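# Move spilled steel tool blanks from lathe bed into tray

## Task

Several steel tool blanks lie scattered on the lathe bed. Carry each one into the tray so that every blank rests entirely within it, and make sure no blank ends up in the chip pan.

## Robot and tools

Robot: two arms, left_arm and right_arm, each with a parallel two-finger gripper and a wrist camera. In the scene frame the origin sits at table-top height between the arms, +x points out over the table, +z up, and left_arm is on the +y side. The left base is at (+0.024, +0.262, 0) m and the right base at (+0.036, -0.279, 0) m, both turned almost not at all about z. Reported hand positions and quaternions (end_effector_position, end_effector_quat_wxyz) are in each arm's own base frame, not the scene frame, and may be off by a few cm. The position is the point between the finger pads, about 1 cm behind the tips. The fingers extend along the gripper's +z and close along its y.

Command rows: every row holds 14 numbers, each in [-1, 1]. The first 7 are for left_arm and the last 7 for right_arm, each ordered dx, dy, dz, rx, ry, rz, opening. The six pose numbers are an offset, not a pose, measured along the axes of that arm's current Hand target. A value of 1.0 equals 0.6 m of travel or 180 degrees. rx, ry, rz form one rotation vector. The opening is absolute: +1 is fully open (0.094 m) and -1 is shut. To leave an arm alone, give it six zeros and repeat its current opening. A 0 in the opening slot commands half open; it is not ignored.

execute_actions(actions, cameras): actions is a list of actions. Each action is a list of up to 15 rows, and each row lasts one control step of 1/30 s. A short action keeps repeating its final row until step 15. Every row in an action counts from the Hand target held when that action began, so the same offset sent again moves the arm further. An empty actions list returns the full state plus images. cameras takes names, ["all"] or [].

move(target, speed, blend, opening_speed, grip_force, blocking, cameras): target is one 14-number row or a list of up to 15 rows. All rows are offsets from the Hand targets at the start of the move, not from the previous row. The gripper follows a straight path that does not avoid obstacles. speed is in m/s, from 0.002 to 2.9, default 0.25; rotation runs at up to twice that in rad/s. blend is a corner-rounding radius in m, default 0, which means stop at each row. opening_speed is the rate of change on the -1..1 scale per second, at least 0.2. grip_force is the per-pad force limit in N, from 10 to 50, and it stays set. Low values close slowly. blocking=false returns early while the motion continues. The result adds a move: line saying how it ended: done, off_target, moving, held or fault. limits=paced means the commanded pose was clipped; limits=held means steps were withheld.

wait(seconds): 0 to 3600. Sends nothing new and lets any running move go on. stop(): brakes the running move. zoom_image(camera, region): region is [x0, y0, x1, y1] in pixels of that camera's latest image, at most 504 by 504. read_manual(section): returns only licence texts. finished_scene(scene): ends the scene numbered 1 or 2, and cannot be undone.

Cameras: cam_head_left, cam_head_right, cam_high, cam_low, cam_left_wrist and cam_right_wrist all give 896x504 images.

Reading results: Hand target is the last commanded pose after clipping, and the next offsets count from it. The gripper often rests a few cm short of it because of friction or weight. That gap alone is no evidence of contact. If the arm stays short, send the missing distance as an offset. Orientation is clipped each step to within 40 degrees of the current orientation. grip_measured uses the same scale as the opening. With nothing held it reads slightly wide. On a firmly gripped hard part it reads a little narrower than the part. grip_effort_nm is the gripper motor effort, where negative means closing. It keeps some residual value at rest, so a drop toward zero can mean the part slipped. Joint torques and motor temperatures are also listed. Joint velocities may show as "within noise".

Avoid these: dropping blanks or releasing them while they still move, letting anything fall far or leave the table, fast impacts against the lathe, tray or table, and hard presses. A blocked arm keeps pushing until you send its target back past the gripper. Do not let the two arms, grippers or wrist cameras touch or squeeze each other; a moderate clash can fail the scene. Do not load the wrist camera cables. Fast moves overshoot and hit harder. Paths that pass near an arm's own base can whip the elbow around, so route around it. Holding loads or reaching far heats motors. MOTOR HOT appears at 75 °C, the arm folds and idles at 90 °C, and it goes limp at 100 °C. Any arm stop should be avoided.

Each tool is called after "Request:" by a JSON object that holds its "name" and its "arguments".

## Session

Request:
{"name": "execute_actions", "arguments": {"actions": []}}

Scene clock: 0.00 s.
left_arm: end_effector_position=(+0.2870, -0.1253, +0.3839) grip_measured=+1.000 grip_effort_nm=n/a end_effector_quat_wxyz=(+0.538, -0.064, +0.754, -0.371) | right_arm: end_effector_position=(+0.1994, +0.2212, +0.4136) grip_measured=+1.000 grip_effort_nm=n/a end_effector_quat_wxyz=(+0.465, -0.137, +0.655, +0.579)
Joint positions: left_arm=[-0.279 0.821 1.028 -0.358 0.237 -0.652 0.094] | right_arm=[0.47 0.749 0.863 0.014 -0.627 0.763 0.094]
Joint velocities: within noise
Joint torques (N m): no reading
Motor temperatures (°C): left_arm=[28 26 27 27 26 23 25] | right_arm=[26 28 26 27 24 25 26]
Heat: left arm: 28 °C; right arm: 28 °C.
Hand target: left_arm +0.2845, -0.1247, +0.3940; +0.549, -0.059, +0.746, -0.373 | right_arm +0.1975, +0.2202, +0.4154; +0.467, -0.139, +0.654, +0.578
Tool commands: left_gripper/opening=+1.0 right_gripper/opening=+1.0

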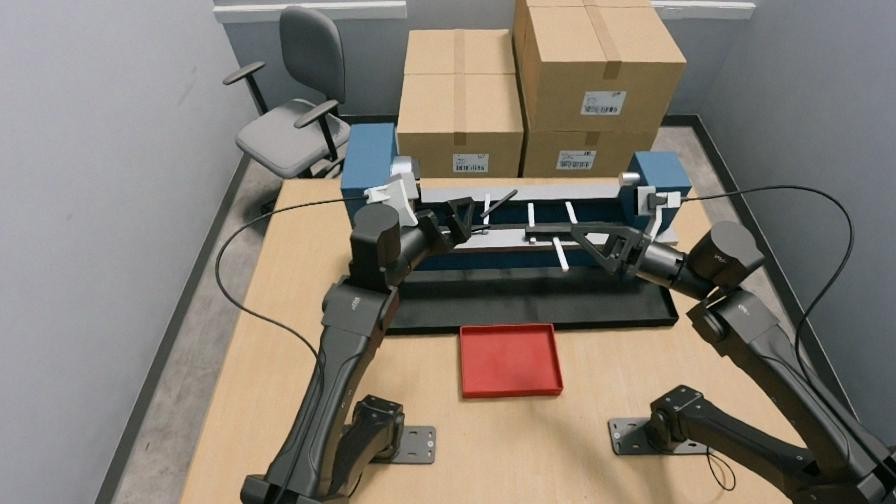

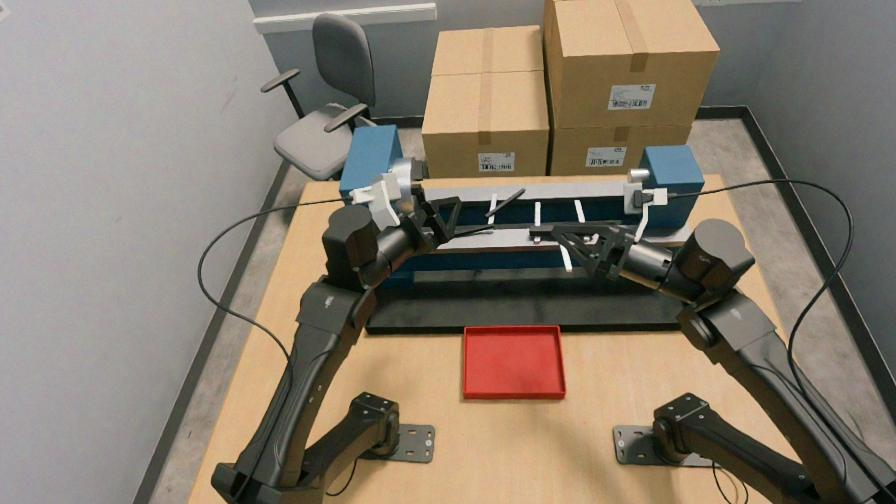

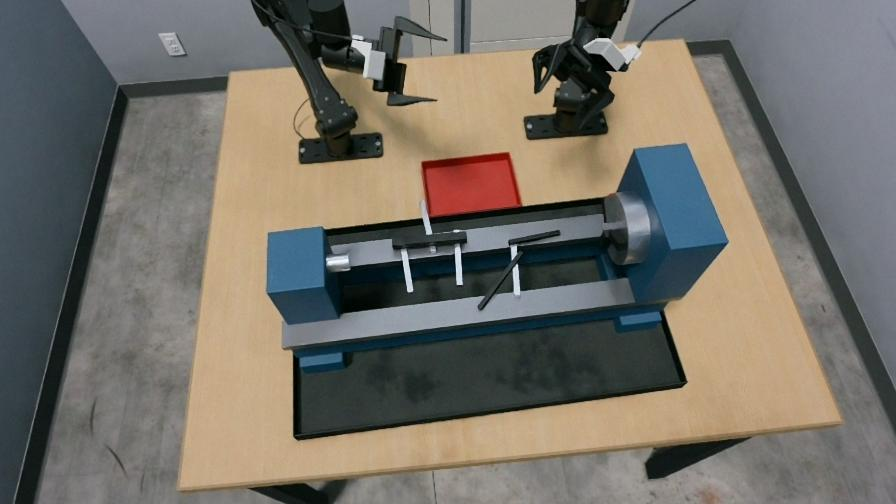

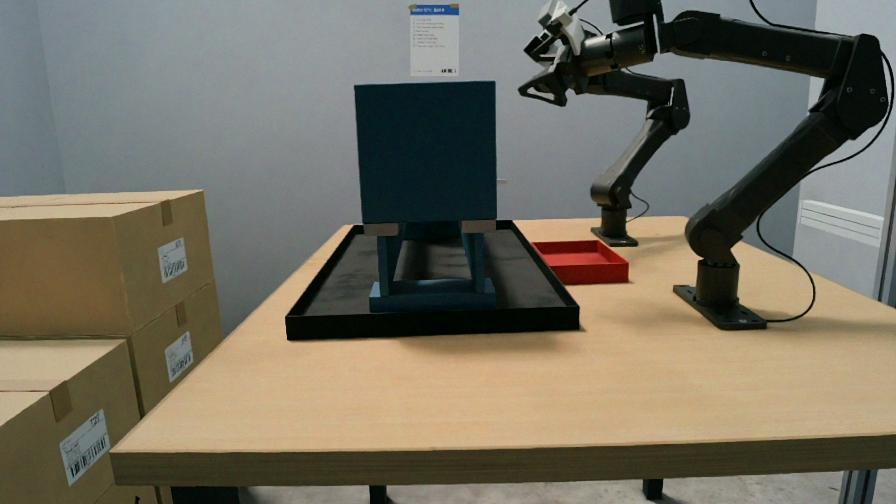

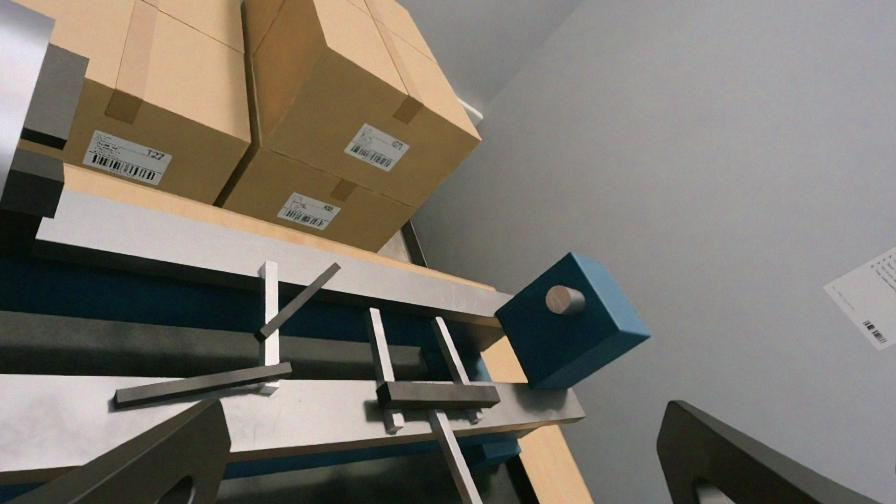

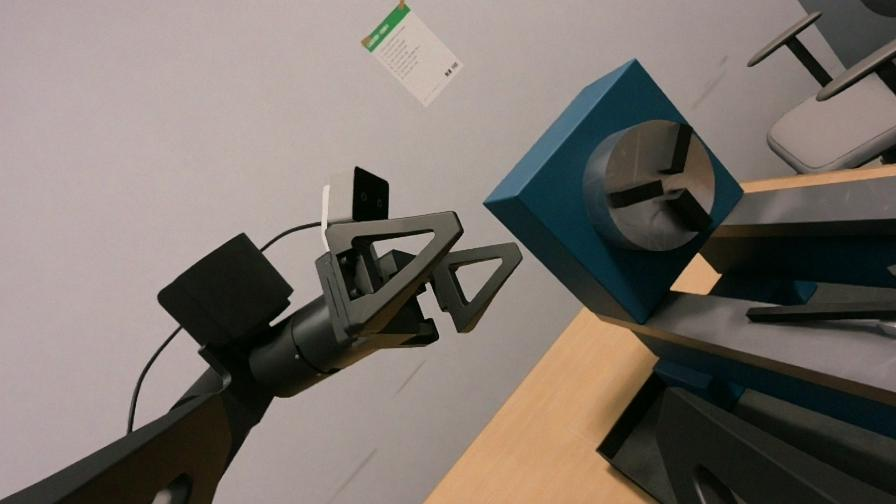

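Request:
{"name": "zoom_image", "arguments": {"camera": "cam_high", "region": [370, 180, 620, 330]}}

Request:
{"name": "zoom_image", "arguments": {"camera": "cam_head_left", "region": [430, 170, 640, 290]}}

Request:
{"name": "zoom_image", "arguments": {"camera": "cam_left_wrist", "region": [90, 240, 550, 504]}}

Request:
{"name": "zoom_image", "arguments": {"camera": "cam_head_right", "region": [430, 170, 640, 290]}}

Scaled by 2.016 from the camera's image (finer frame: 1280x720).

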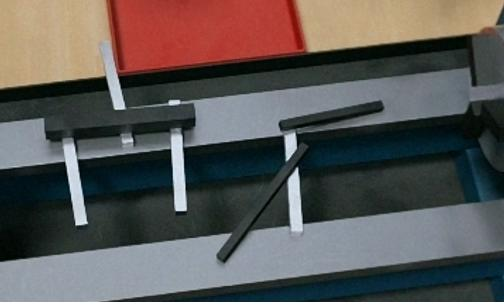

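Scaled by 2.400 from the camera's image (finer frame: 1280x720).

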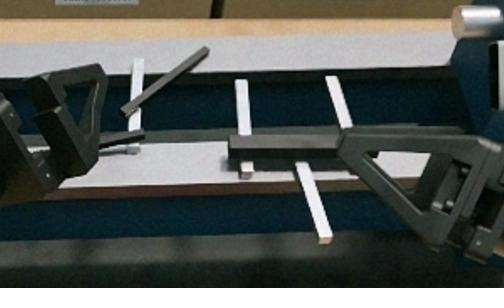

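Scaled by 1.096 from the camera's image (finer frame: 1280x720).

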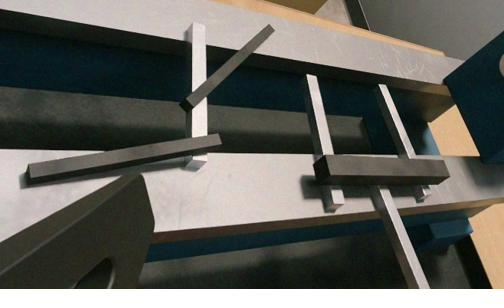

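Scaled by 2.400 from the camera's image (finer frame: 1280x720).

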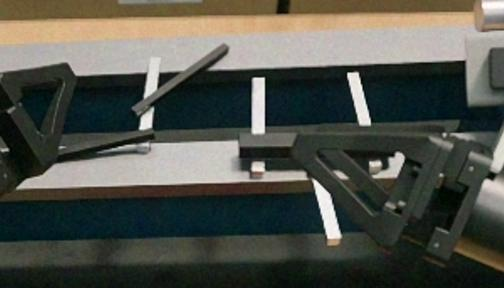

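Request:
{"name": "move", "arguments": {"target": [0.0577,0.1057,0.249,-0.0367,0.2763,0.2347,-0.4, 0.097,-0.2657,-0.0085,0.3895,0.0529,-0.1152,-0.4], "speed": 0.6, "cameras": ["cam_left_wrist","cam_right_wrist"]}}

Scene clock: 8.73 s.
left_arm: end_effector_position=(+0.4187, -0.1671, +0.3051) grip_measured=-0.398 grip_effort_nm=-0.12 end_effector_quat_wxyz=(+0.275, +0.328, +0.897, -0.108) | right_arm: end_effector_position=(+0.2793, +0.1910, +0.2657) grip_measured=-0.397 grip_effort_nm=-0.09 end_effector_quat_wxyz=(+0.498, -0.004, +0.867, +0.006)
Joint positions: left_arm=[-0.286 1.945 2.339 -1.41 0.243 0.346 0.028] | right_arm=[0.986 1.212 1.135 -0.722 0.793 0.64 0.028]
Joint torques (N m): left_arm=[-0.57 -8.76 7.19 0.82 0.09 0.05] | right_arm=[0.24 -4.3 9.14 1.44 0.53 0.11]
Heat: left arm: 29 °C; right arm: 29 °C.
Hand target: left_arm +0.4203, -0.1700, +0.3103; +0.282, +0.334, +0.893, -0.106 | right_arm +0.2798, +0.1900, +0.2701; +0.500, +0.000, +0.866, +0.000
Off the commanded pose: left_arm 0.006 m, 1 deg | right_arm 0.004 m, 1 deg.
move: done

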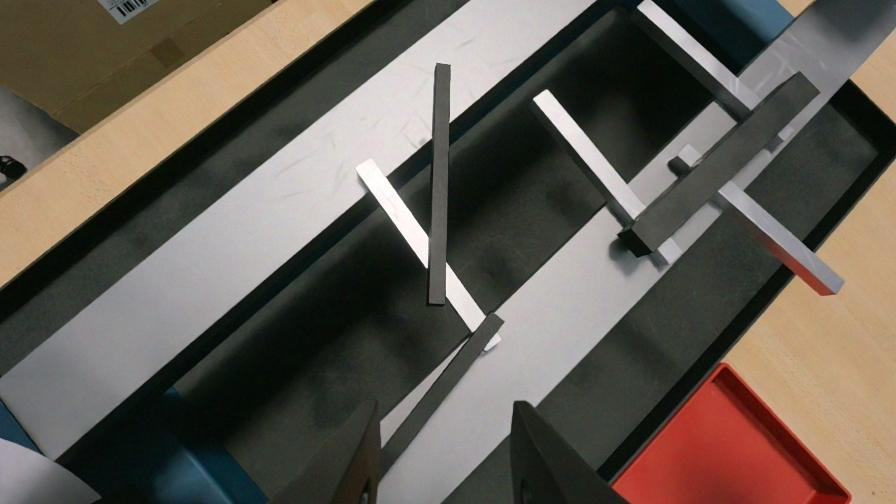

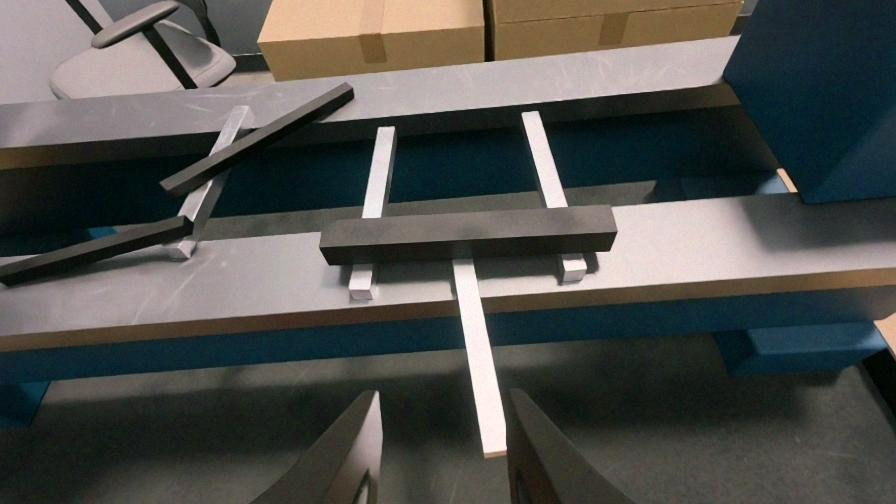

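Request:
{"name": "move", "arguments": {"target": [-0.0523,0.007,0.2509,0.0016,0.0278,0.0023,-0.6, 0,0,0,0,0,0,-0.4], "speed": 0.35, "cameras": ["cam_left_wrist"]}}

Scene clock: 17.60 s.
left_arm: end_effector_position=(+0.5052, -0.2398, +0.2005) grip_measured=-0.598 grip_effort_nm=-0.11 end_effector_quat_wxyz=(+0.241, +0.343, +0.903, -0.095) | right_arm: end_effector_position=(+0.2793, +0.1909, +0.2657) grip_measured=-0.397 grip_effort_nm=-0.09 end_effector_quat_wxyz=(+0.498, -0.004, +0.867, +0.006)
Joint positions: left_arm=[-0.39 2.492 2.84 -1.421 0.171 0.293 0.019] | right_arm=[0.986 1.212 1.135 -0.722 0.793 0.64 0.028]
Joint torques (N m): left_arm=[-0.2 -12.83 7.27 0.76 0.04 -0.06] | right_arm=[0.25 -4.31 9.13 1.43 0.53 0.11]
Heat: left arm: 29 °C; right arm: 29 °C.
Hand target: left_arm +0.5077, -0.2406, +0.2053; +0.243, +0.342, +0.903, -0.092 | right_arm +0.2797, +0.1900, +0.2701; +0.500, +0.000, +0.866, +0.000
Off the commanded pose: left_arm 0.005 m, 0 deg | right_arm 0.005 m, 1 deg.
elbow stopped short (left arm): the move would have taken joint 3 (elbow) straighter than the controller allows.
move: done

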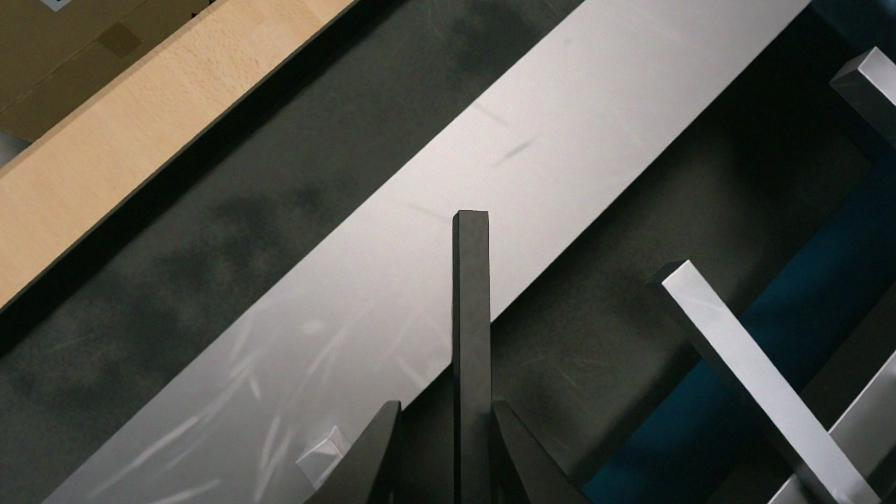

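Request:
{"name": "move", "arguments": {"target": [0.0252,-0.0109,0.0437,0,0,0,-0.6, 0,0,0,0,0,0,-0.4], "speed": 0.12, "cameras": ["cam_left_wrist"]}}

Scene clock: 19.10 s.
left_arm: end_effector_position=(+0.4957, -0.2452, +0.1474) grip_measured=-0.598 grip_effort_nm=-0.08 end_effector_quat_wxyz=(+0.202, +0.346, +0.911, -0.098) | right_arm: end_effector_position=(+0.2793, +0.1909, +0.2657) grip_measured=-0.397 grip_effort_nm=-0.09 end_effector_quat_wxyz=(+0.498, -0.004, +0.867, +0.006)
Joint positions: left_arm=[-0.405 2.372 2.42 -1.199 0.174 0.283 0.019] | right_arm=[0.986 1.212 1.135 -0.722 0.793 0.64 0.028]
Joint torques (N m): left_arm=[-0.08 -17.21 5.48 1.03 -0.04 -0.06] | right_arm=[0.24 -4.29 9.11 1.43 0.53 0.11]
Heat: left arm: 29 °C; right arm: 29 °C.
Hand target: left_arm +0.5034, -0.2455, +0.1749; +0.243, +0.342, +0.903, -0.092 | right_arm +0.2797, +0.1900, +0.2701; +0.500, +0.000, +0.866, +0.000
Off the commanded pose: left_arm 0.029 m, 5 deg | right_arm 0.004 m, 1 deg.
move: off_target (left_arm)

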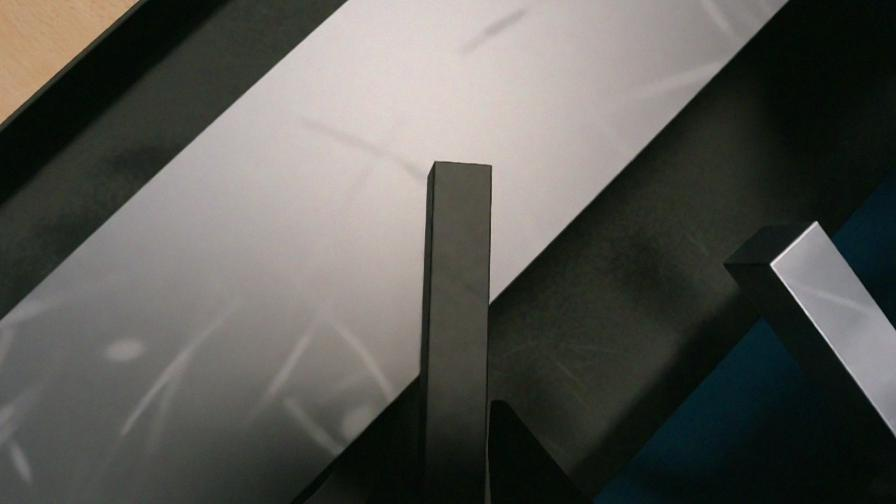

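Request:
{"name": "move", "arguments": {"target": [0,-0.003,0,0,0,0,-1, 0,0,0,0,0,0,-0.4], "speed": 0.05, "opening_speed": 1.0, "cameras": ["cam_left_wrist"]}}

Scene clock: 20.13 s.
left_arm: end_effector_position=(+0.5005, -0.2454, +0.1481) grip_measured=-0.892 grip_effort_nm=-1.02 end_effector_quat_wxyz=(+0.211, +0.343, +0.910, -0.094) | right_arm: end_effector_position=(+0.2793, +0.1909, +0.2657) grip_measured=-0.397 grip_effort_nm=-0.09 end_effector_quat_wxyz=(+0.498, -0.004, +0.867, +0.006)
Joint positions: left_arm=[-0.405 2.37 2.412 -1.175 0.165 0.28 0.005] | right_arm=[0.986 1.212 1.135 -0.722 0.793 0.64 0.028]
Joint torques (N m): left_arm=[-0.36 -17.4 5.45 0.89 0.02 -0.05] | right_arm=[0.25 -4.31 9.13 1.43 0.53 0.11]
Heat: left arm: 29 °C; right arm: 29 °C.
Hand target: left_arm +0.5022, -0.2469, +0.1749; +0.243, +0.342, +0.903, -0.092 | right_arm +0.2797, +0.1900, +0.2701; +0.500, +0.000, +0.866, +0.000
Off the commanded pose: left_arm 0.027 m, 4 deg | right_arm 0.004 m, 1 deg.
move: off_target (left_arm)

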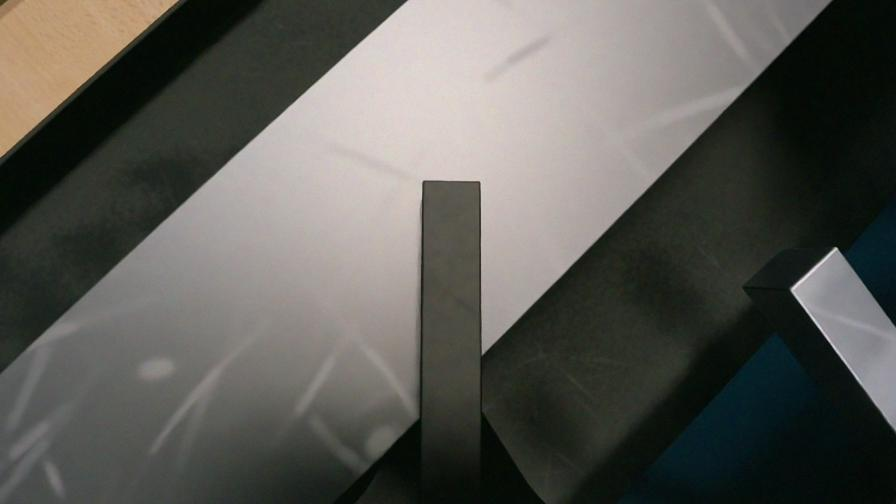

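Request:
{"name": "move", "arguments": {"target": [[-0.0318,-0.0033,-0.0625,0,-0.0278,0,-1, 0,-0.15,0,0,0,0,-0.4],[0.0443,-0.051,-0.199,0.0485,0.0469,0.1262,-1, 0,-0.15,0,0,0,0,-0.4],[0.3391,-0.2601,-0.1863,0.097,0.0938,0.2523,-1, 0,-0.15,0,0,0,0,-0.4]], "speed": [0.15,0.35,0.45], "blend": [0.01,0.04,0], "cameras": ["cam_left_wrist","cam_right_wrist","cam_head_left"]}}

Scene clock: 23.70 s.
left_arm: end_effector_position=(+0.2237, -0.2097, +0.1650) grip_measured=-0.892 grip_effort_nm=-1.02 end_effector_quat_wxyz=(+0.061, +0.701, +0.706, -0.076) | right_arm: end_effector_position=(+0.2809, +0.1026, +0.2733) grip_measured=-0.397 grip_effort_nm=-0.09 end_effector_quat_wxyz=(+0.501, +0.002, +0.866, +0.004)
Joint positions: left_arm=[-0.659 1.606 1.482 -1.343 0.167 0.896 0.005] | right_arm=[0.679 0.935 0.992 -0.692 0.572 0.39 0.028]
Joint torques (N m): left_arm=[0.08 -8.25 5.26 0.34 0.11 0.05] | right_arm=[-0.44 -3.11 5.52 2.01 0.21 -0.07]
Heat: left arm: 29 °C; right arm: 30 °C.
Hand target: left_arm +0.2249, -0.2100, +0.1697; +0.075, +0.703, +0.703, -0.075 | right_arm +0.2798, +0.0999, +0.2699; +0.500, +0.000, +0.866, +0.000
Off the commanded pose: left_arm 0.005 m, 2 deg | right_arm 0.004 m, 0 deg.
move: done
Images, in order (width x height): cam_head_left 896x504, cam_left_wrist 896x504, cam_right_wrist 896x504.

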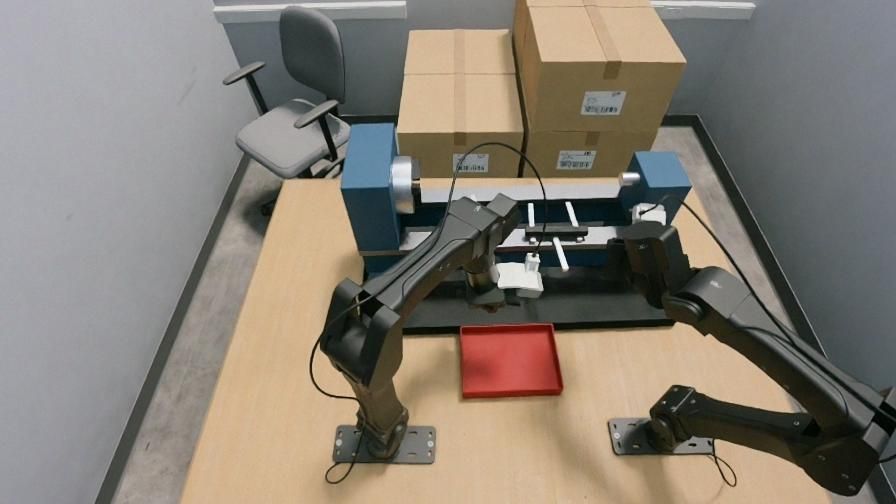

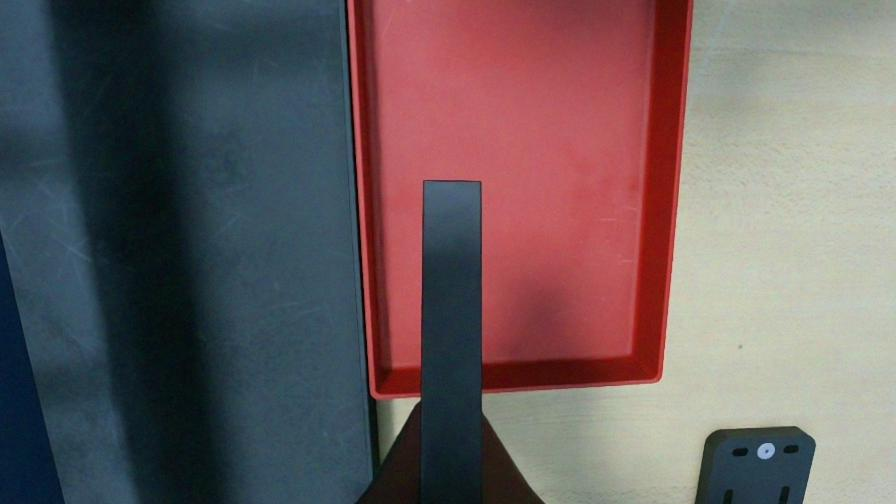

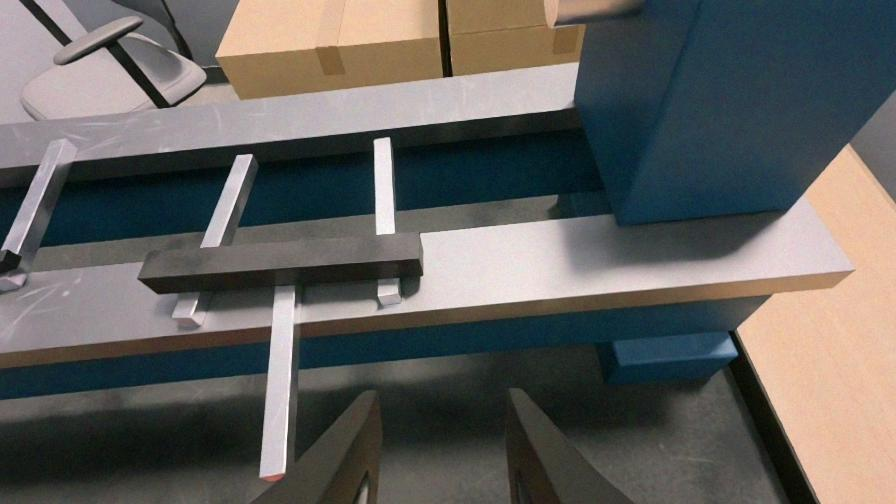

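Request:
{"name": "zoom_image", "arguments": {"camera": "cam_left_wrist", "region": [330, 150, 700, 410]}}

Scaled by 1.362 from the camera's image (finer frame: 1280x720).

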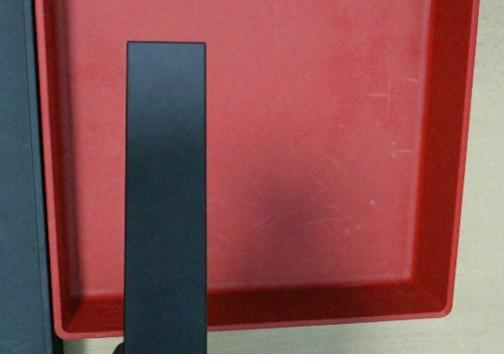

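Request:
{"name": "move", "arguments": {"target": [[-0.1514,-0.0582,0.1935,0,-0.2,0,-1, 0,0,0,0,0,0,-0.4],[-0.1302,-0.0582,0.293,0,-0.2,0,-1, 0,0,0,0,0,0,-0.4]], "speed": [0.35,0.1], "blend": [0.005,0], "cameras": ["cam_left_wrist","cam_head_left"]}}

Request:
{"name": "zoom_image", "arguments": {"camera": "cam_head_left", "region": [440, 300, 600, 410]}}

Scene clock: 30.50 s.
left_arm: end_effector_position=(+0.1932, -0.3242, +0.0213) grip_measured=-0.892 grip_effort_nm=-1.02 end_effector_quat_wxyz=(+0.296, +0.645, +0.642, -0.291) | right_arm: end_effector_position=(+0.2809, +0.1026, +0.2733) grip_measured=-0.397 grip_effort_nm=-0.09 end_effector_quat_wxyz=(+0.501, +0.002, +0.866, +0.004)
Joint positions: left_arm=[-0.778 1.702 0.632 0.18 0.563 0.592 0.005] | right_arm=[0.679 0.935 0.992 -0.692 0.572 0.39 0.028]
Joint torques (N m): left_arm=[-0.72 -5.61 4.19 1.05 0.13 -0.04] | right_arm=[-0.44 -3.11 5.52 2.02 0.21 -0.07]
Heat: left arm: 28 °C; right arm: 31 °C.
Hand target: left_arm +0.1902, -0.3234, +0.0143; +0.289, +0.645, +0.646, -0.288 | right_arm +0.2798, +0.0999, +0.2699; +0.500, +0.000, +0.866, +0.000
Off the commanded pose: left_arm 0.008 m, 1 deg | right_arm 0.004 m, 1 deg.
move: done
Images, in order (width x height): cam_head_left 896x504, cam_left_wrist 896x504.

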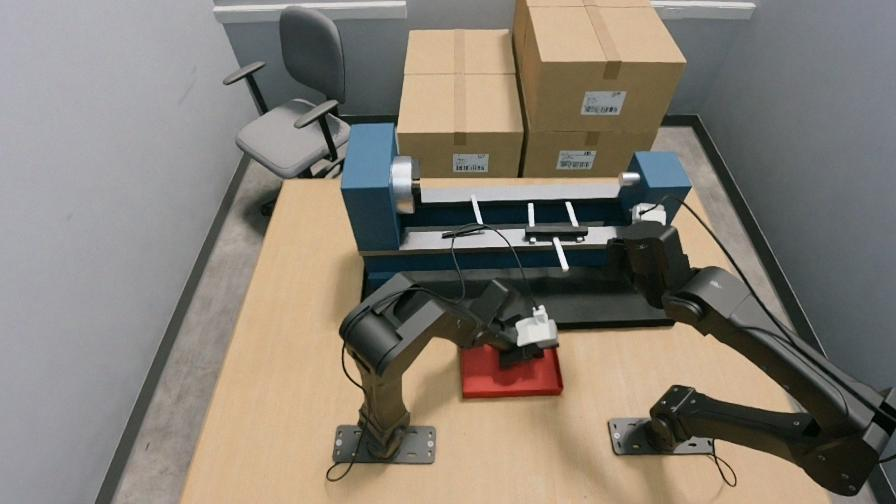

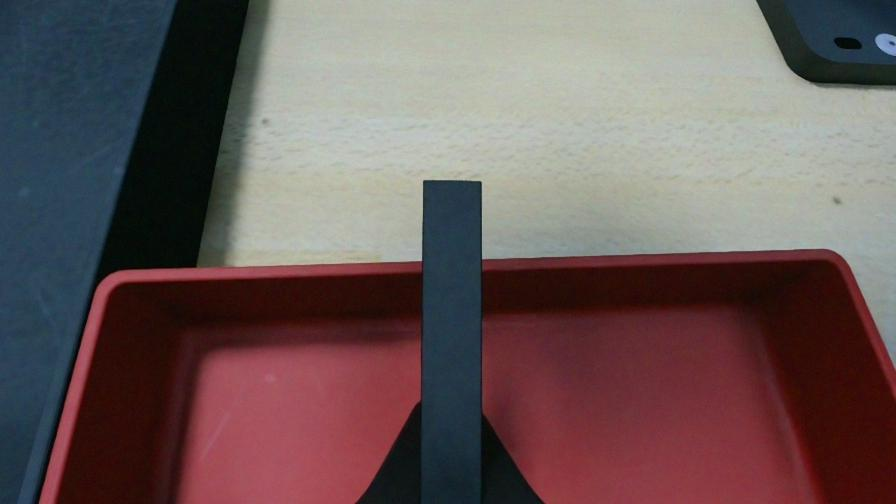

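Scaled by 3.150 from the camera's image (finer frame: 1280x720).

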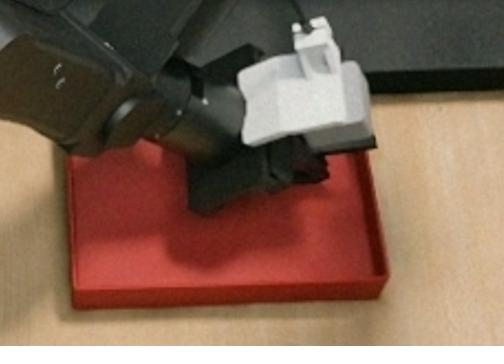

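Request:
{"name": "move", "arguments": {"target": [[0,0,0,0,0,0,-0.70, 0,0,0,0,0,0,-0.4],[-0.0041,0,-0.0452,0,0,0,-0.70, 0,0,0,0,0,0,-0.4],[-0.0041,0,-0.0452,0,0,0,-1, 0,0,0,0,0,0,-0.4]], "speed": 0.1, "cameras": ["cam_left_wrist"]}}

Scene clock: 32.80 s.
left_arm: end_effector_position=(+0.1912, -0.3040, +0.0262) grip_measured=-0.851 grip_effort_nm=-1.02 end_effector_quat_wxyz=(+0.281, +0.645, +0.653, -0.280) | right_arm: end_effector_position=(+0.2809, +0.1026, +0.2733) grip_measured=-0.397 grip_effort_nm=-0.09 end_effector_quat_wxyz=(+0.501, +0.002, +0.866, +0.004)
Joint positions: left_arm=[-0.741 1.626 0.616 0.066 0.564 0.63 0.007] | right_arm=[0.679 0.935 0.992 -0.692 0.572 0.39 0.028]
Joint torques (N m): left_arm=[0.38 -8.08 4.79 0.86 0.42 0.04] | right_arm=[-0.44 -3.11 5.53 2.01 0.2 -0.07]
Heat: left arm: 28 °C; right arm: 31 °C.
Hand target: left_arm +0.1901, -0.3048, +0.0341; +0.289, +0.645, +0.646, -0.288 | right_arm +0.2798, +0.0999, +0.2699; +0.500, +0.000, +0.866, +0.000
Off the commanded pose: left_arm 0.008 m, 2 deg | right_arm 0.004 m, 1 deg.
move: done

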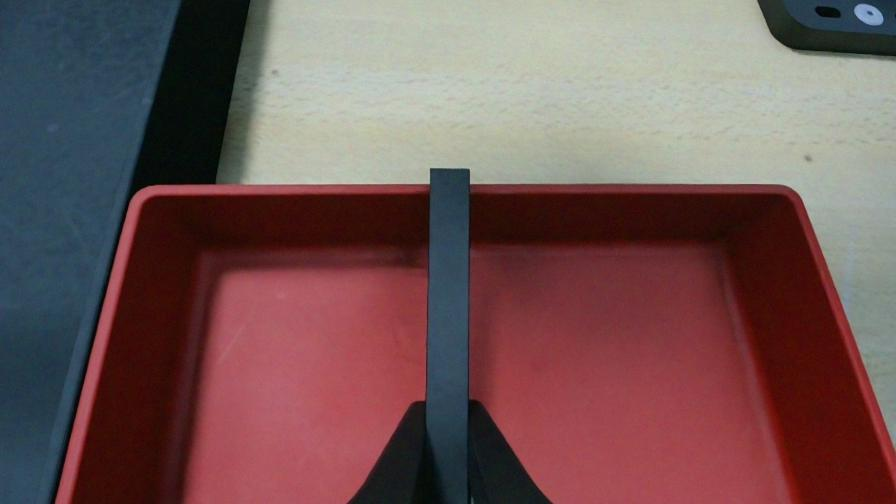

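Request:
{"name": "move", "arguments": {"target": [[-0.0681,0,-0.0613,0,0,0,-1, 0,0,0,0,0,0,-0.4],[-0.007,0.0682,-0.1068,-0.005,0.2,-0.0045,-1, 0,0,0,0,0,0,-0.4],[0.0822,0.0682,-0.0265,-0.005,0.2,-0.0045,-1, 0,0,0,0,0,0,-0.4]], "speed": [0.2,0.3,0.08], "blend": [0.02,0.005,0], "cameras": ["cam_left_wrist"]}}

Scene clock: 35.97 s.
left_arm: end_effector_position=(+0.2313, -0.2569, +0.0194) grip_measured=-0.851 grip_effort_nm=-1.02 end_effector_quat_wxyz=(+0.079, +0.693, +0.713, -0.073) | right_arm: end_effector_position=(+0.2809, +0.1026, +0.2733) grip_measured=-0.397 grip_effort_nm=-0.09 end_effector_quat_wxyz=(+0.501, +0.002, +0.866, +0.004)
Joint positions: left_arm=[-0.765 1.798 1.102 -0.718 0.146 0.765 0.007] | right_arm=[0.679 0.935 0.992 -0.692 0.572 0.39 0.028]
Joint torques (N m): left_arm=[-0.68 -6.12 4.18 0.68 0.07 0.02] | right_arm=[-0.44 -3.11 5.53 2.01 0.21 -0.07]
Heat: left arm: 28 °C; right arm: 31 °C.
Hand target: left_arm +0.2311, -0.2600, +0.0081; +0.078, +0.696, +0.710, -0.072 | right_arm +0.2798, +0.0999, +0.2699; +0.500, +0.000, +0.866, +0.000
Off the commanded pose: left_arm 0.012 m, 1 deg | right_arm 0.004 m, 1 deg.
move: off_target (left_arm)

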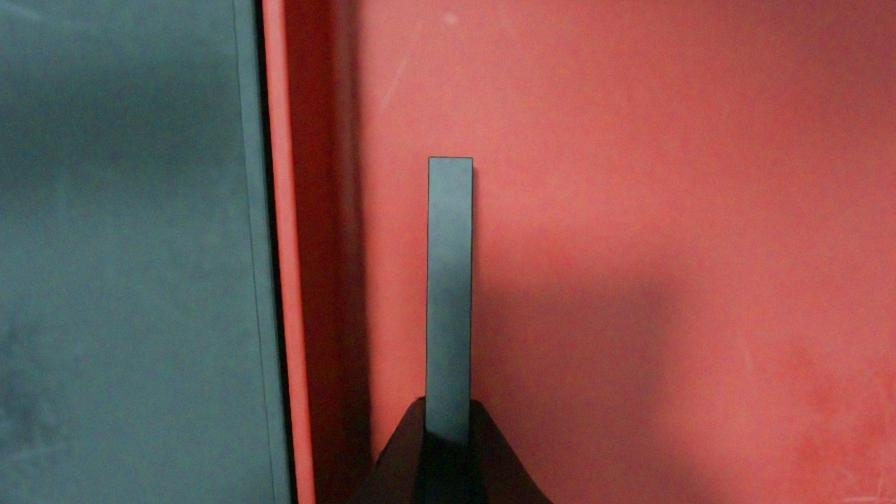

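Request:
{"name": "move", "arguments": {"target": [[0,0,0,0,0,0,-0.7, 0,0,0,0,0,0,-0.4],[-0.026,0,-0.1223,0,0,0,-0.7, 0,0,0,0,0,0,-0.4],[0.0168,0.117,-0.3903,-0.0087,-0.0222,-0.0302,-0.7, 0,0,0,0,0,0,-0.4],[0.0768,0.318,-0.352,-0.0173,-0.0444,-0.0605,-0.6, 0,0,0,0,0,0,-0.4]], "speed": [0.1,0.25,0.45,0.4], "blend": [0,0.03,0.05,0], "cameras": ["cam_left_wrist","cam_head_left"]}}

Scene clock: 39.50 s.
left_arm: end_effector_position=(+0.4216, -0.1601, +0.1877) grip_measured=-0.603 grip_effort_nm=0.14 end_effector_quat_wxyz=(+0.132, +0.608, +0.776, -0.098) | right_arm: end_effector_position=(+0.2809, +0.1026, +0.2733) grip_measured=-0.397 grip_effort_nm=-0.10 end_effector_quat_wxyz=(+0.501, +0.002, +0.866, +0.004)
Joint positions: left_arm=[-0.252 2.191 2.333 -1.544 0.286 1.053 0.019] | right_arm=[0.679 0.935 0.992 -0.692 0.572 0.39 0.028]
Joint torques (N m): left_arm=[-0.57 -13.48 7.1 0.22 0.38 0.05] | right_arm=[-0.44 -3.1 5.52 2.01 0.21 -0.07]
Heat: left arm: 29 °C; right arm: 31 °C.
Hand target: left_arm +0.4187, -0.1666, +0.2062; +0.139, +0.617, +0.767, -0.108 | right_arm +0.2798, +0.0999, +0.2699; +0.500, +0.000, +0.866, +0.000
Off the commanded pose: left_arm 0.020 m, 2 deg | right_arm 0.004 m, 1 deg.
joint sent to its limit (left arm) — joint 4 (wrist pitch), lower limit. The joint targets still meet the commanded pose.
move: off_target (left_arm); target 4's new opening was sent with left_arm's hand 0.020 m and 2 deg from that target
Images, in order (width x height): cam_head_left 896x504, cam_left_wrist 896x504.

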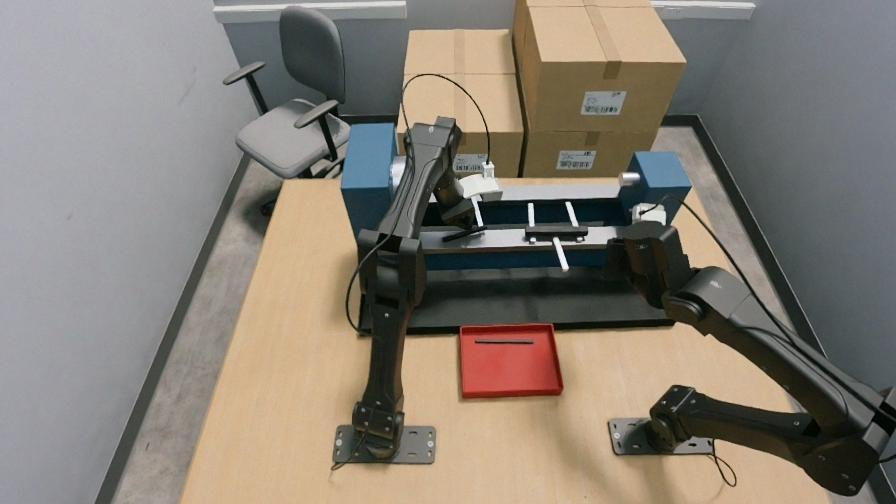

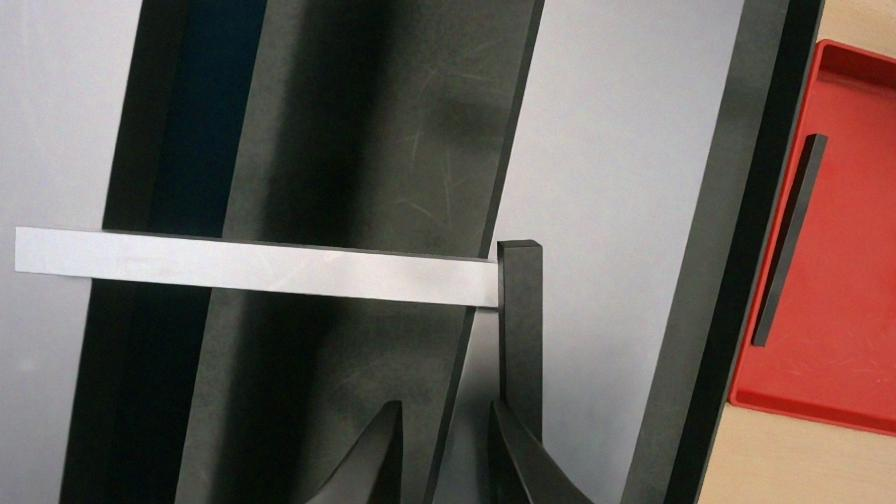

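Request:
{"name": "move", "arguments": {"target": [0,-0.0275,0,0,0,0,-0.6,0,0,0,0,0,0,-0.4], "speed": 0.1, "cameras": ["cam_left_wrist"]}}

Scene clock: 41.50 s.
left_arm: end_effector_position=(+0.4100, -0.1668, +0.1899) grip_measured=-0.602 grip_effort_nm=0.13 end_effector_quat_wxyz=(+0.126, +0.616, +0.771, -0.102) | right_arm: end_effector_position=(+0.2809, +0.1026, +0.2733) grip_measured=-0.397 grip_effort_nm=-0.09 end_effector_quat_wxyz=(+0.501, +0.002, +0.866, +0.004)
Joint positions: left_arm=[-0.273 2.162 2.297 -1.548 0.286 1.052 0.019] | right_arm=[0.679 0.935 0.992 -0.692 0.572 0.39 0.028]
Joint torques (N m): left_arm=[-0.46 -14.52 4.72 0.25 0.34 -0.04] | right_arm=[-0.44 -3.1 5.53 2.01 0.21 -0.07]
Motor temperatures (°C): left_arm=[28 29 28 28 26 23 25] | right_arm=[26 28 28 32 24 25 26]
Heat: left arm: 29 °C; right arm: 32 °C.
Hand target: left_arm +0.4025, -0.1702, +0.2060; +0.139, +0.617, +0.767, -0.108 | right_arm +0.2798, +0.0999, +0.2699; +0.500, +0.000, +0.866, +0.000
Off the commanded pose: left_arm 0.018 m, 2 deg | right_arm 0.004 m, 1 deg.
joint sent to its limit (left arm) — joint 4 (wrist pitch), lower limit. The joint targets still meet the commanded pose.
move: off_target (left_arm)

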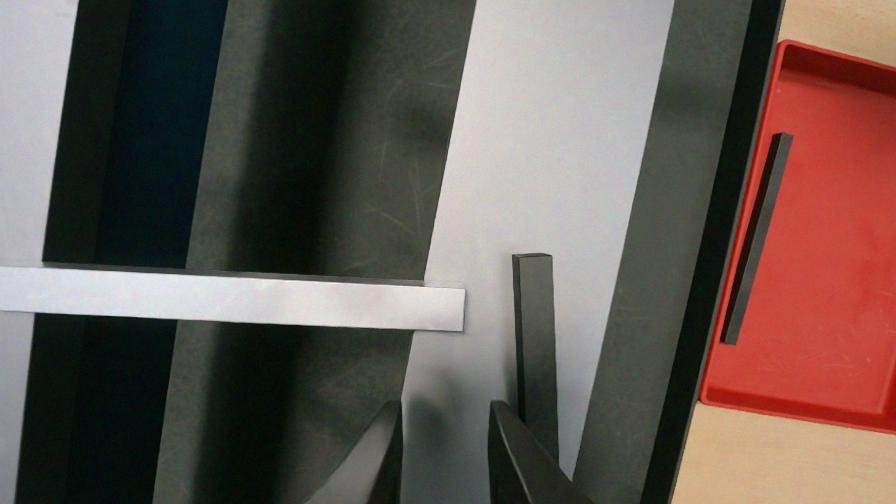

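Request:
{"name": "move", "arguments": {"target": [0.0188,-0.032,-0.0068,0,0,0,-0.6,0,0,0,0,0,0,-0.4], "speed": 0.12, "cameras": ["cam_left_wrist"]}}

Scene clock: 43.47 s.
left_arm: end_effector_position=(+0.3835, -0.1594, +0.1945) grip_measured=-0.602 grip_effort_nm=0.14 end_effector_quat_wxyz=(+0.120, +0.615, +0.772, -0.105) | right_arm: end_effector_position=(+0.2809, +0.1026, +0.2733) grip_measured=-0.397 grip_effort_nm=-0.09 end_effector_quat_wxyz=(+0.501, +0.002, +0.866, +0.004)
Joint positions: left_arm=[-0.273 2.037 2.122 -1.513 0.286 1.052 0.019] | right_arm=[0.679 0.935 0.992 -0.692 0.572 0.39 0.028]
Joint torques (N m): left_arm=[-0.1 -12.81 4.89 0.33 0.35 0] | right_arm=[-0.43 -3.1 5.52 2.01 0.21 -0.07]
Heat: left arm: 29 °C; right arm: 32 °C.
Hand target: left_arm +0.3812, -0.1626, +0.2058; +0.139, +0.617, +0.767, -0.108 | right_arm +0.2798, +0.0999, +0.2699; +0.500, +0.000, +0.866, +0.000
Off the commanded pose: left_arm 0.012 m, 2 deg | right_arm 0.004 m, 1 deg.
move: off_target (left_arm)

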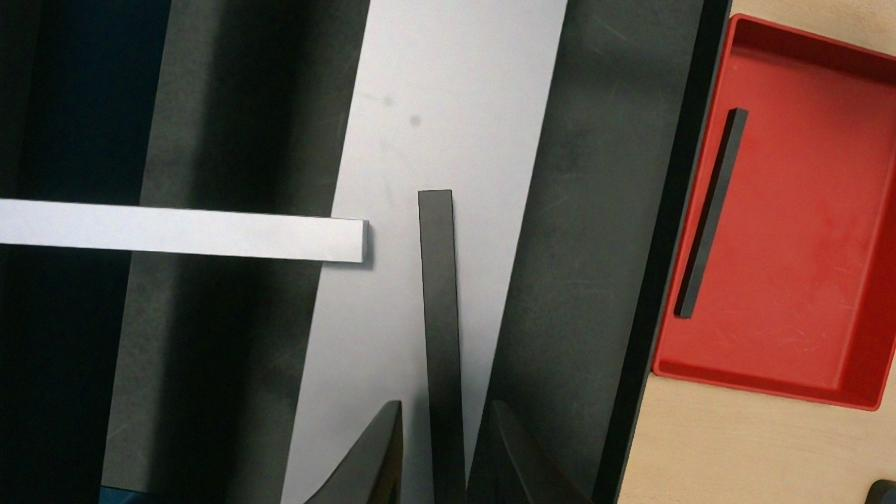

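Request:
{"name": "move", "arguments": {"target": [0.0148,0,0.0407,0,0,0,-0.6,0,0,0,0,0,0,-0.4], "speed": 0.08}}

Request:
{"name": "zoom_image", "arguments": {"camera": "cam_left_wrist", "region": [300, 150, 600, 450]}}

Scene clock: 44.73 s.
left_arm: end_effector_position=(+0.3832, -0.1607, +0.1751) grip_measured=-0.602 grip_effort_nm=0.13 end_effector_quat_wxyz=(+0.129, +0.616, +0.770, -0.106) | right_arm: end_effector_position=(+0.2809, +0.1026, +0.2733) grip_measured=-0.397 grip_effort_nm=-0.10 end_effector_quat_wxyz=(+0.501, +0.002, +0.866, +0.004)
Joint positions: left_arm=[-0.273 1.991 1.971 -1.391 0.296 1.052 0.019] | right_arm=[0.679 0.935 0.992 -0.692 0.572 0.39 0.028]
Joint torques (N m): left_arm=[-0.17 -11.74 4.46 0.43 0.26 0] | right_arm=[-0.44 -3.1 5.52 2.01 0.21 -0.07]
Heat: left arm: 29 °C; right arm: 32 °C.
Hand target: left_arm +0.3814, -0.1627, +0.1799; +0.139, +0.617, +0.767, -0.108 | right_arm +0.2798, +0.0999, +0.2699; +0.500, +0.000, +0.866, +0.000
Off the commanded pose: left_arm 0.005 m, 1 deg | right_arm 0.004 m, 1 deg.
move: done

Scaled by 1.680 from the camera's image (finer frame: 1280x720).
This view is cut from an older image: the scene may have changed since it was taken.

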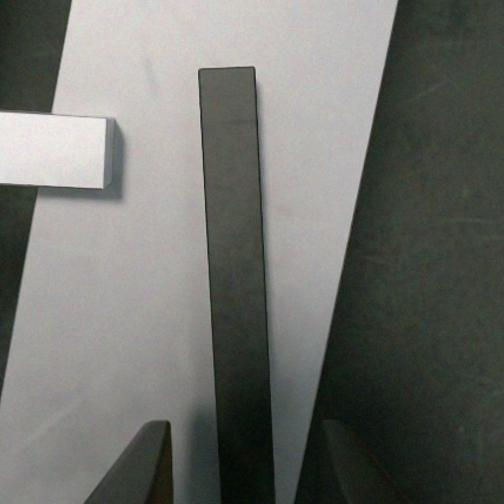

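Request:
{"name": "move", "arguments": {"target": [[0.0034,0,0.0094,0,0,0,-0.6,0,0,0,0,0,0,-0.4]], "speed": 0.06, "cameras": ["cam_left_wrist"]}}

Scene clock: 45.53 s.
left_arm: end_effector_position=(+0.3841, -0.1615, +0.1749) grip_measured=-0.602 grip_effort_nm=0.13 end_effector_quat_wxyz=(+0.138, +0.616, +0.768, -0.104) | right_arm: end_effector_position=(+0.2809, +0.1026, +0.2733) grip_measured=-0.397 grip_effort_nm=-0.09 end_effector_quat_wxyz=(+0.501, +0.002, +0.866, +0.004)
Joint positions: left_arm=[-0.273 1.975 1.943 -1.361 0.299 1.052 0.019] | right_arm=[0.679 0.935 0.992 -0.692 0.572 0.39 0.028]
Joint torques (N m): left_arm=[-0.18 -10.8 4.18 0.41 0.23 -0.01] | right_arm=[-0.44 -3.11 5.52 2.01 0.21 -0.07]
Heat: left arm: 29 °C; right arm: 32 °C.
Hand target: left_arm +0.3815, -0.1628, +0.1740; +0.139, +0.617, +0.767, -0.108 | right_arm +0.2798, +0.0999, +0.2699; +0.500, +0.000, +0.866, +0.000
Off the commanded pose: left_arm 0.003 m, 0 deg | right_arm 0.004 m, 1 deg.
move: done

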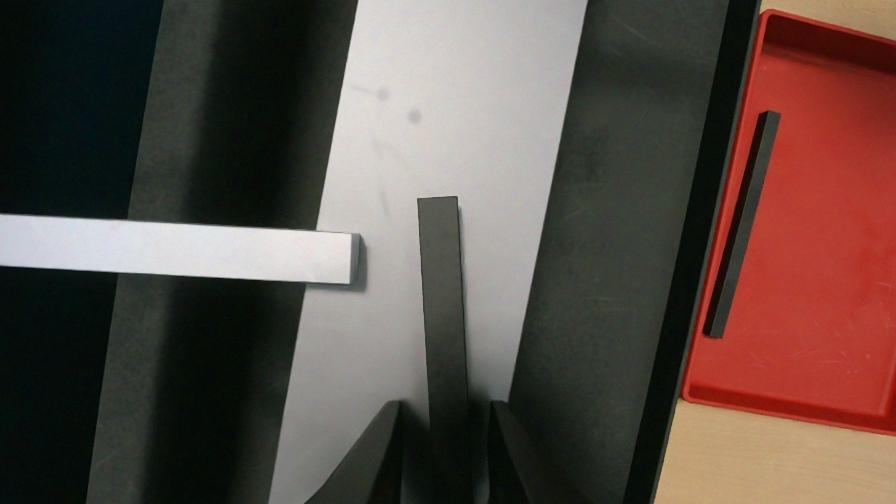

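Request:
{"name": "move", "arguments": {"target": [[0.0046,0,0.0126,0,0,0,-0.6,0,0,0,0,0,0,-0.4]], "speed": 0.06}}

Scene clock: 46.37 s.
left_arm: end_effector_position=(+0.3854, -0.1631, +0.1745) grip_measured=-0.602 grip_effort_nm=0.13 end_effector_quat_wxyz=(+0.150, +0.617, +0.766, -0.102) | right_arm: end_effector_position=(+0.2809, +0.1026, +0.2733) grip_measured=-0.397 grip_effort_nm=-0.09 end_effector_quat_wxyz=(+0.501, +0.002, +0.866, +0.004)
Joint positions: left_arm=[-0.273 1.955 1.908 -1.321 0.306 1.052 0.019] | right_arm=[0.679 0.935 0.992 -0.692 0.572 0.39 0.028]
Joint torques (N m): left_arm=[-0.18 -9.69 3.79 0.39 0.19 -0.01] | right_arm=[-0.44 -3.1 5.52 2.02 0.21 -0.07]
Heat: left arm: 29 °C; right arm: 32 °C.
Hand target: left_arm +0.3815, -0.1628, +0.1659; +0.139, +0.617, +0.767, -0.108 | right_arm +0.2798, +0.0999, +0.2699; +0.500, +0.000, +0.866, +0.000
Off the commanded pose: left_arm 0.009 m, 1 deg | right_arm 0.004 m, 1 deg.
move: done

Request:
{"name": "move", "arguments": {"target": [[-0.0063,0,-0.0172,0,0,0,-0.6,0,0,0,0,0,0,-0.4],[-0.0063,0,-0.0172,0,0,0,-0.93,0,0,0,0,0,0,-0.4]], "speed": 0.08, "cameras": ["cam_left_wrist"]}}

Scene clock: 47.80 s.
left_arm: end_effector_position=(+0.3806, -0.1616, +0.1752) grip_measured=-0.866 grip_effort_nm=-1.02 end_effector_quat_wxyz=(+0.141, +0.616, +0.767, -0.106) | right_arm: end_effector_position=(+0.2809, +0.1026, +0.2733) grip_measured=-0.397 grip_effort_nm=-0.10 end_effector_quat_wxyz=(+0.501, +0.002, +0.866, +0.004)
Joint positions: left_arm=[-0.273 1.955 1.915 -1.348 0.305 1.052 0.006] | right_arm=[0.679 0.935 0.992 -0.692 0.572 0.39 0.028]
Joint torques (N m): left_arm=[-0.17 -9.02 7.35 0.2 0.18 -0.01] | right_arm=[-0.44 -3.1 5.52 2.02 0.21 -0.07]
Heat: left arm: 29 °C; right arm: 32 °C.
Hand target: left_arm +0.3814, -0.1628, +0.1769; +0.139, +0.617, +0.767, -0.108 | right_arm +0.2798, +0.0999, +0.2699; +0.500, +0.000, +0.866, +0.000
Off the commanded pose: left_arm 0.002 m, 0 deg | right_arm 0.004 m, 1 deg.
move: done

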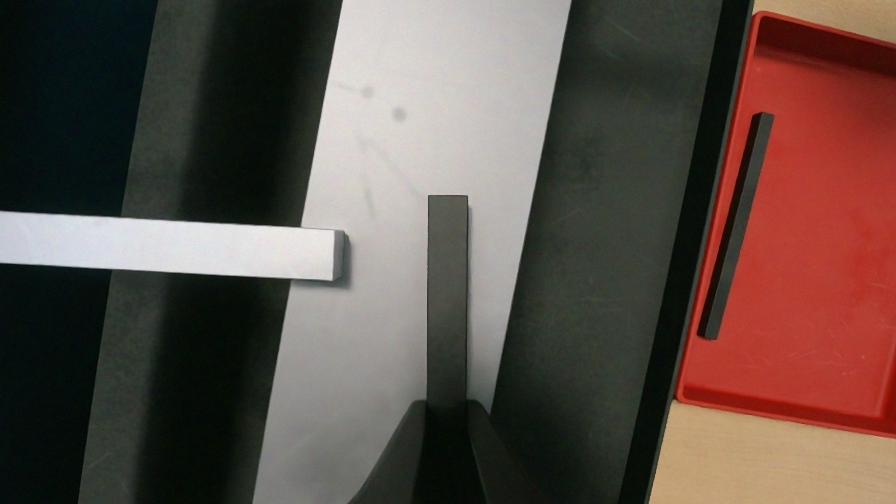

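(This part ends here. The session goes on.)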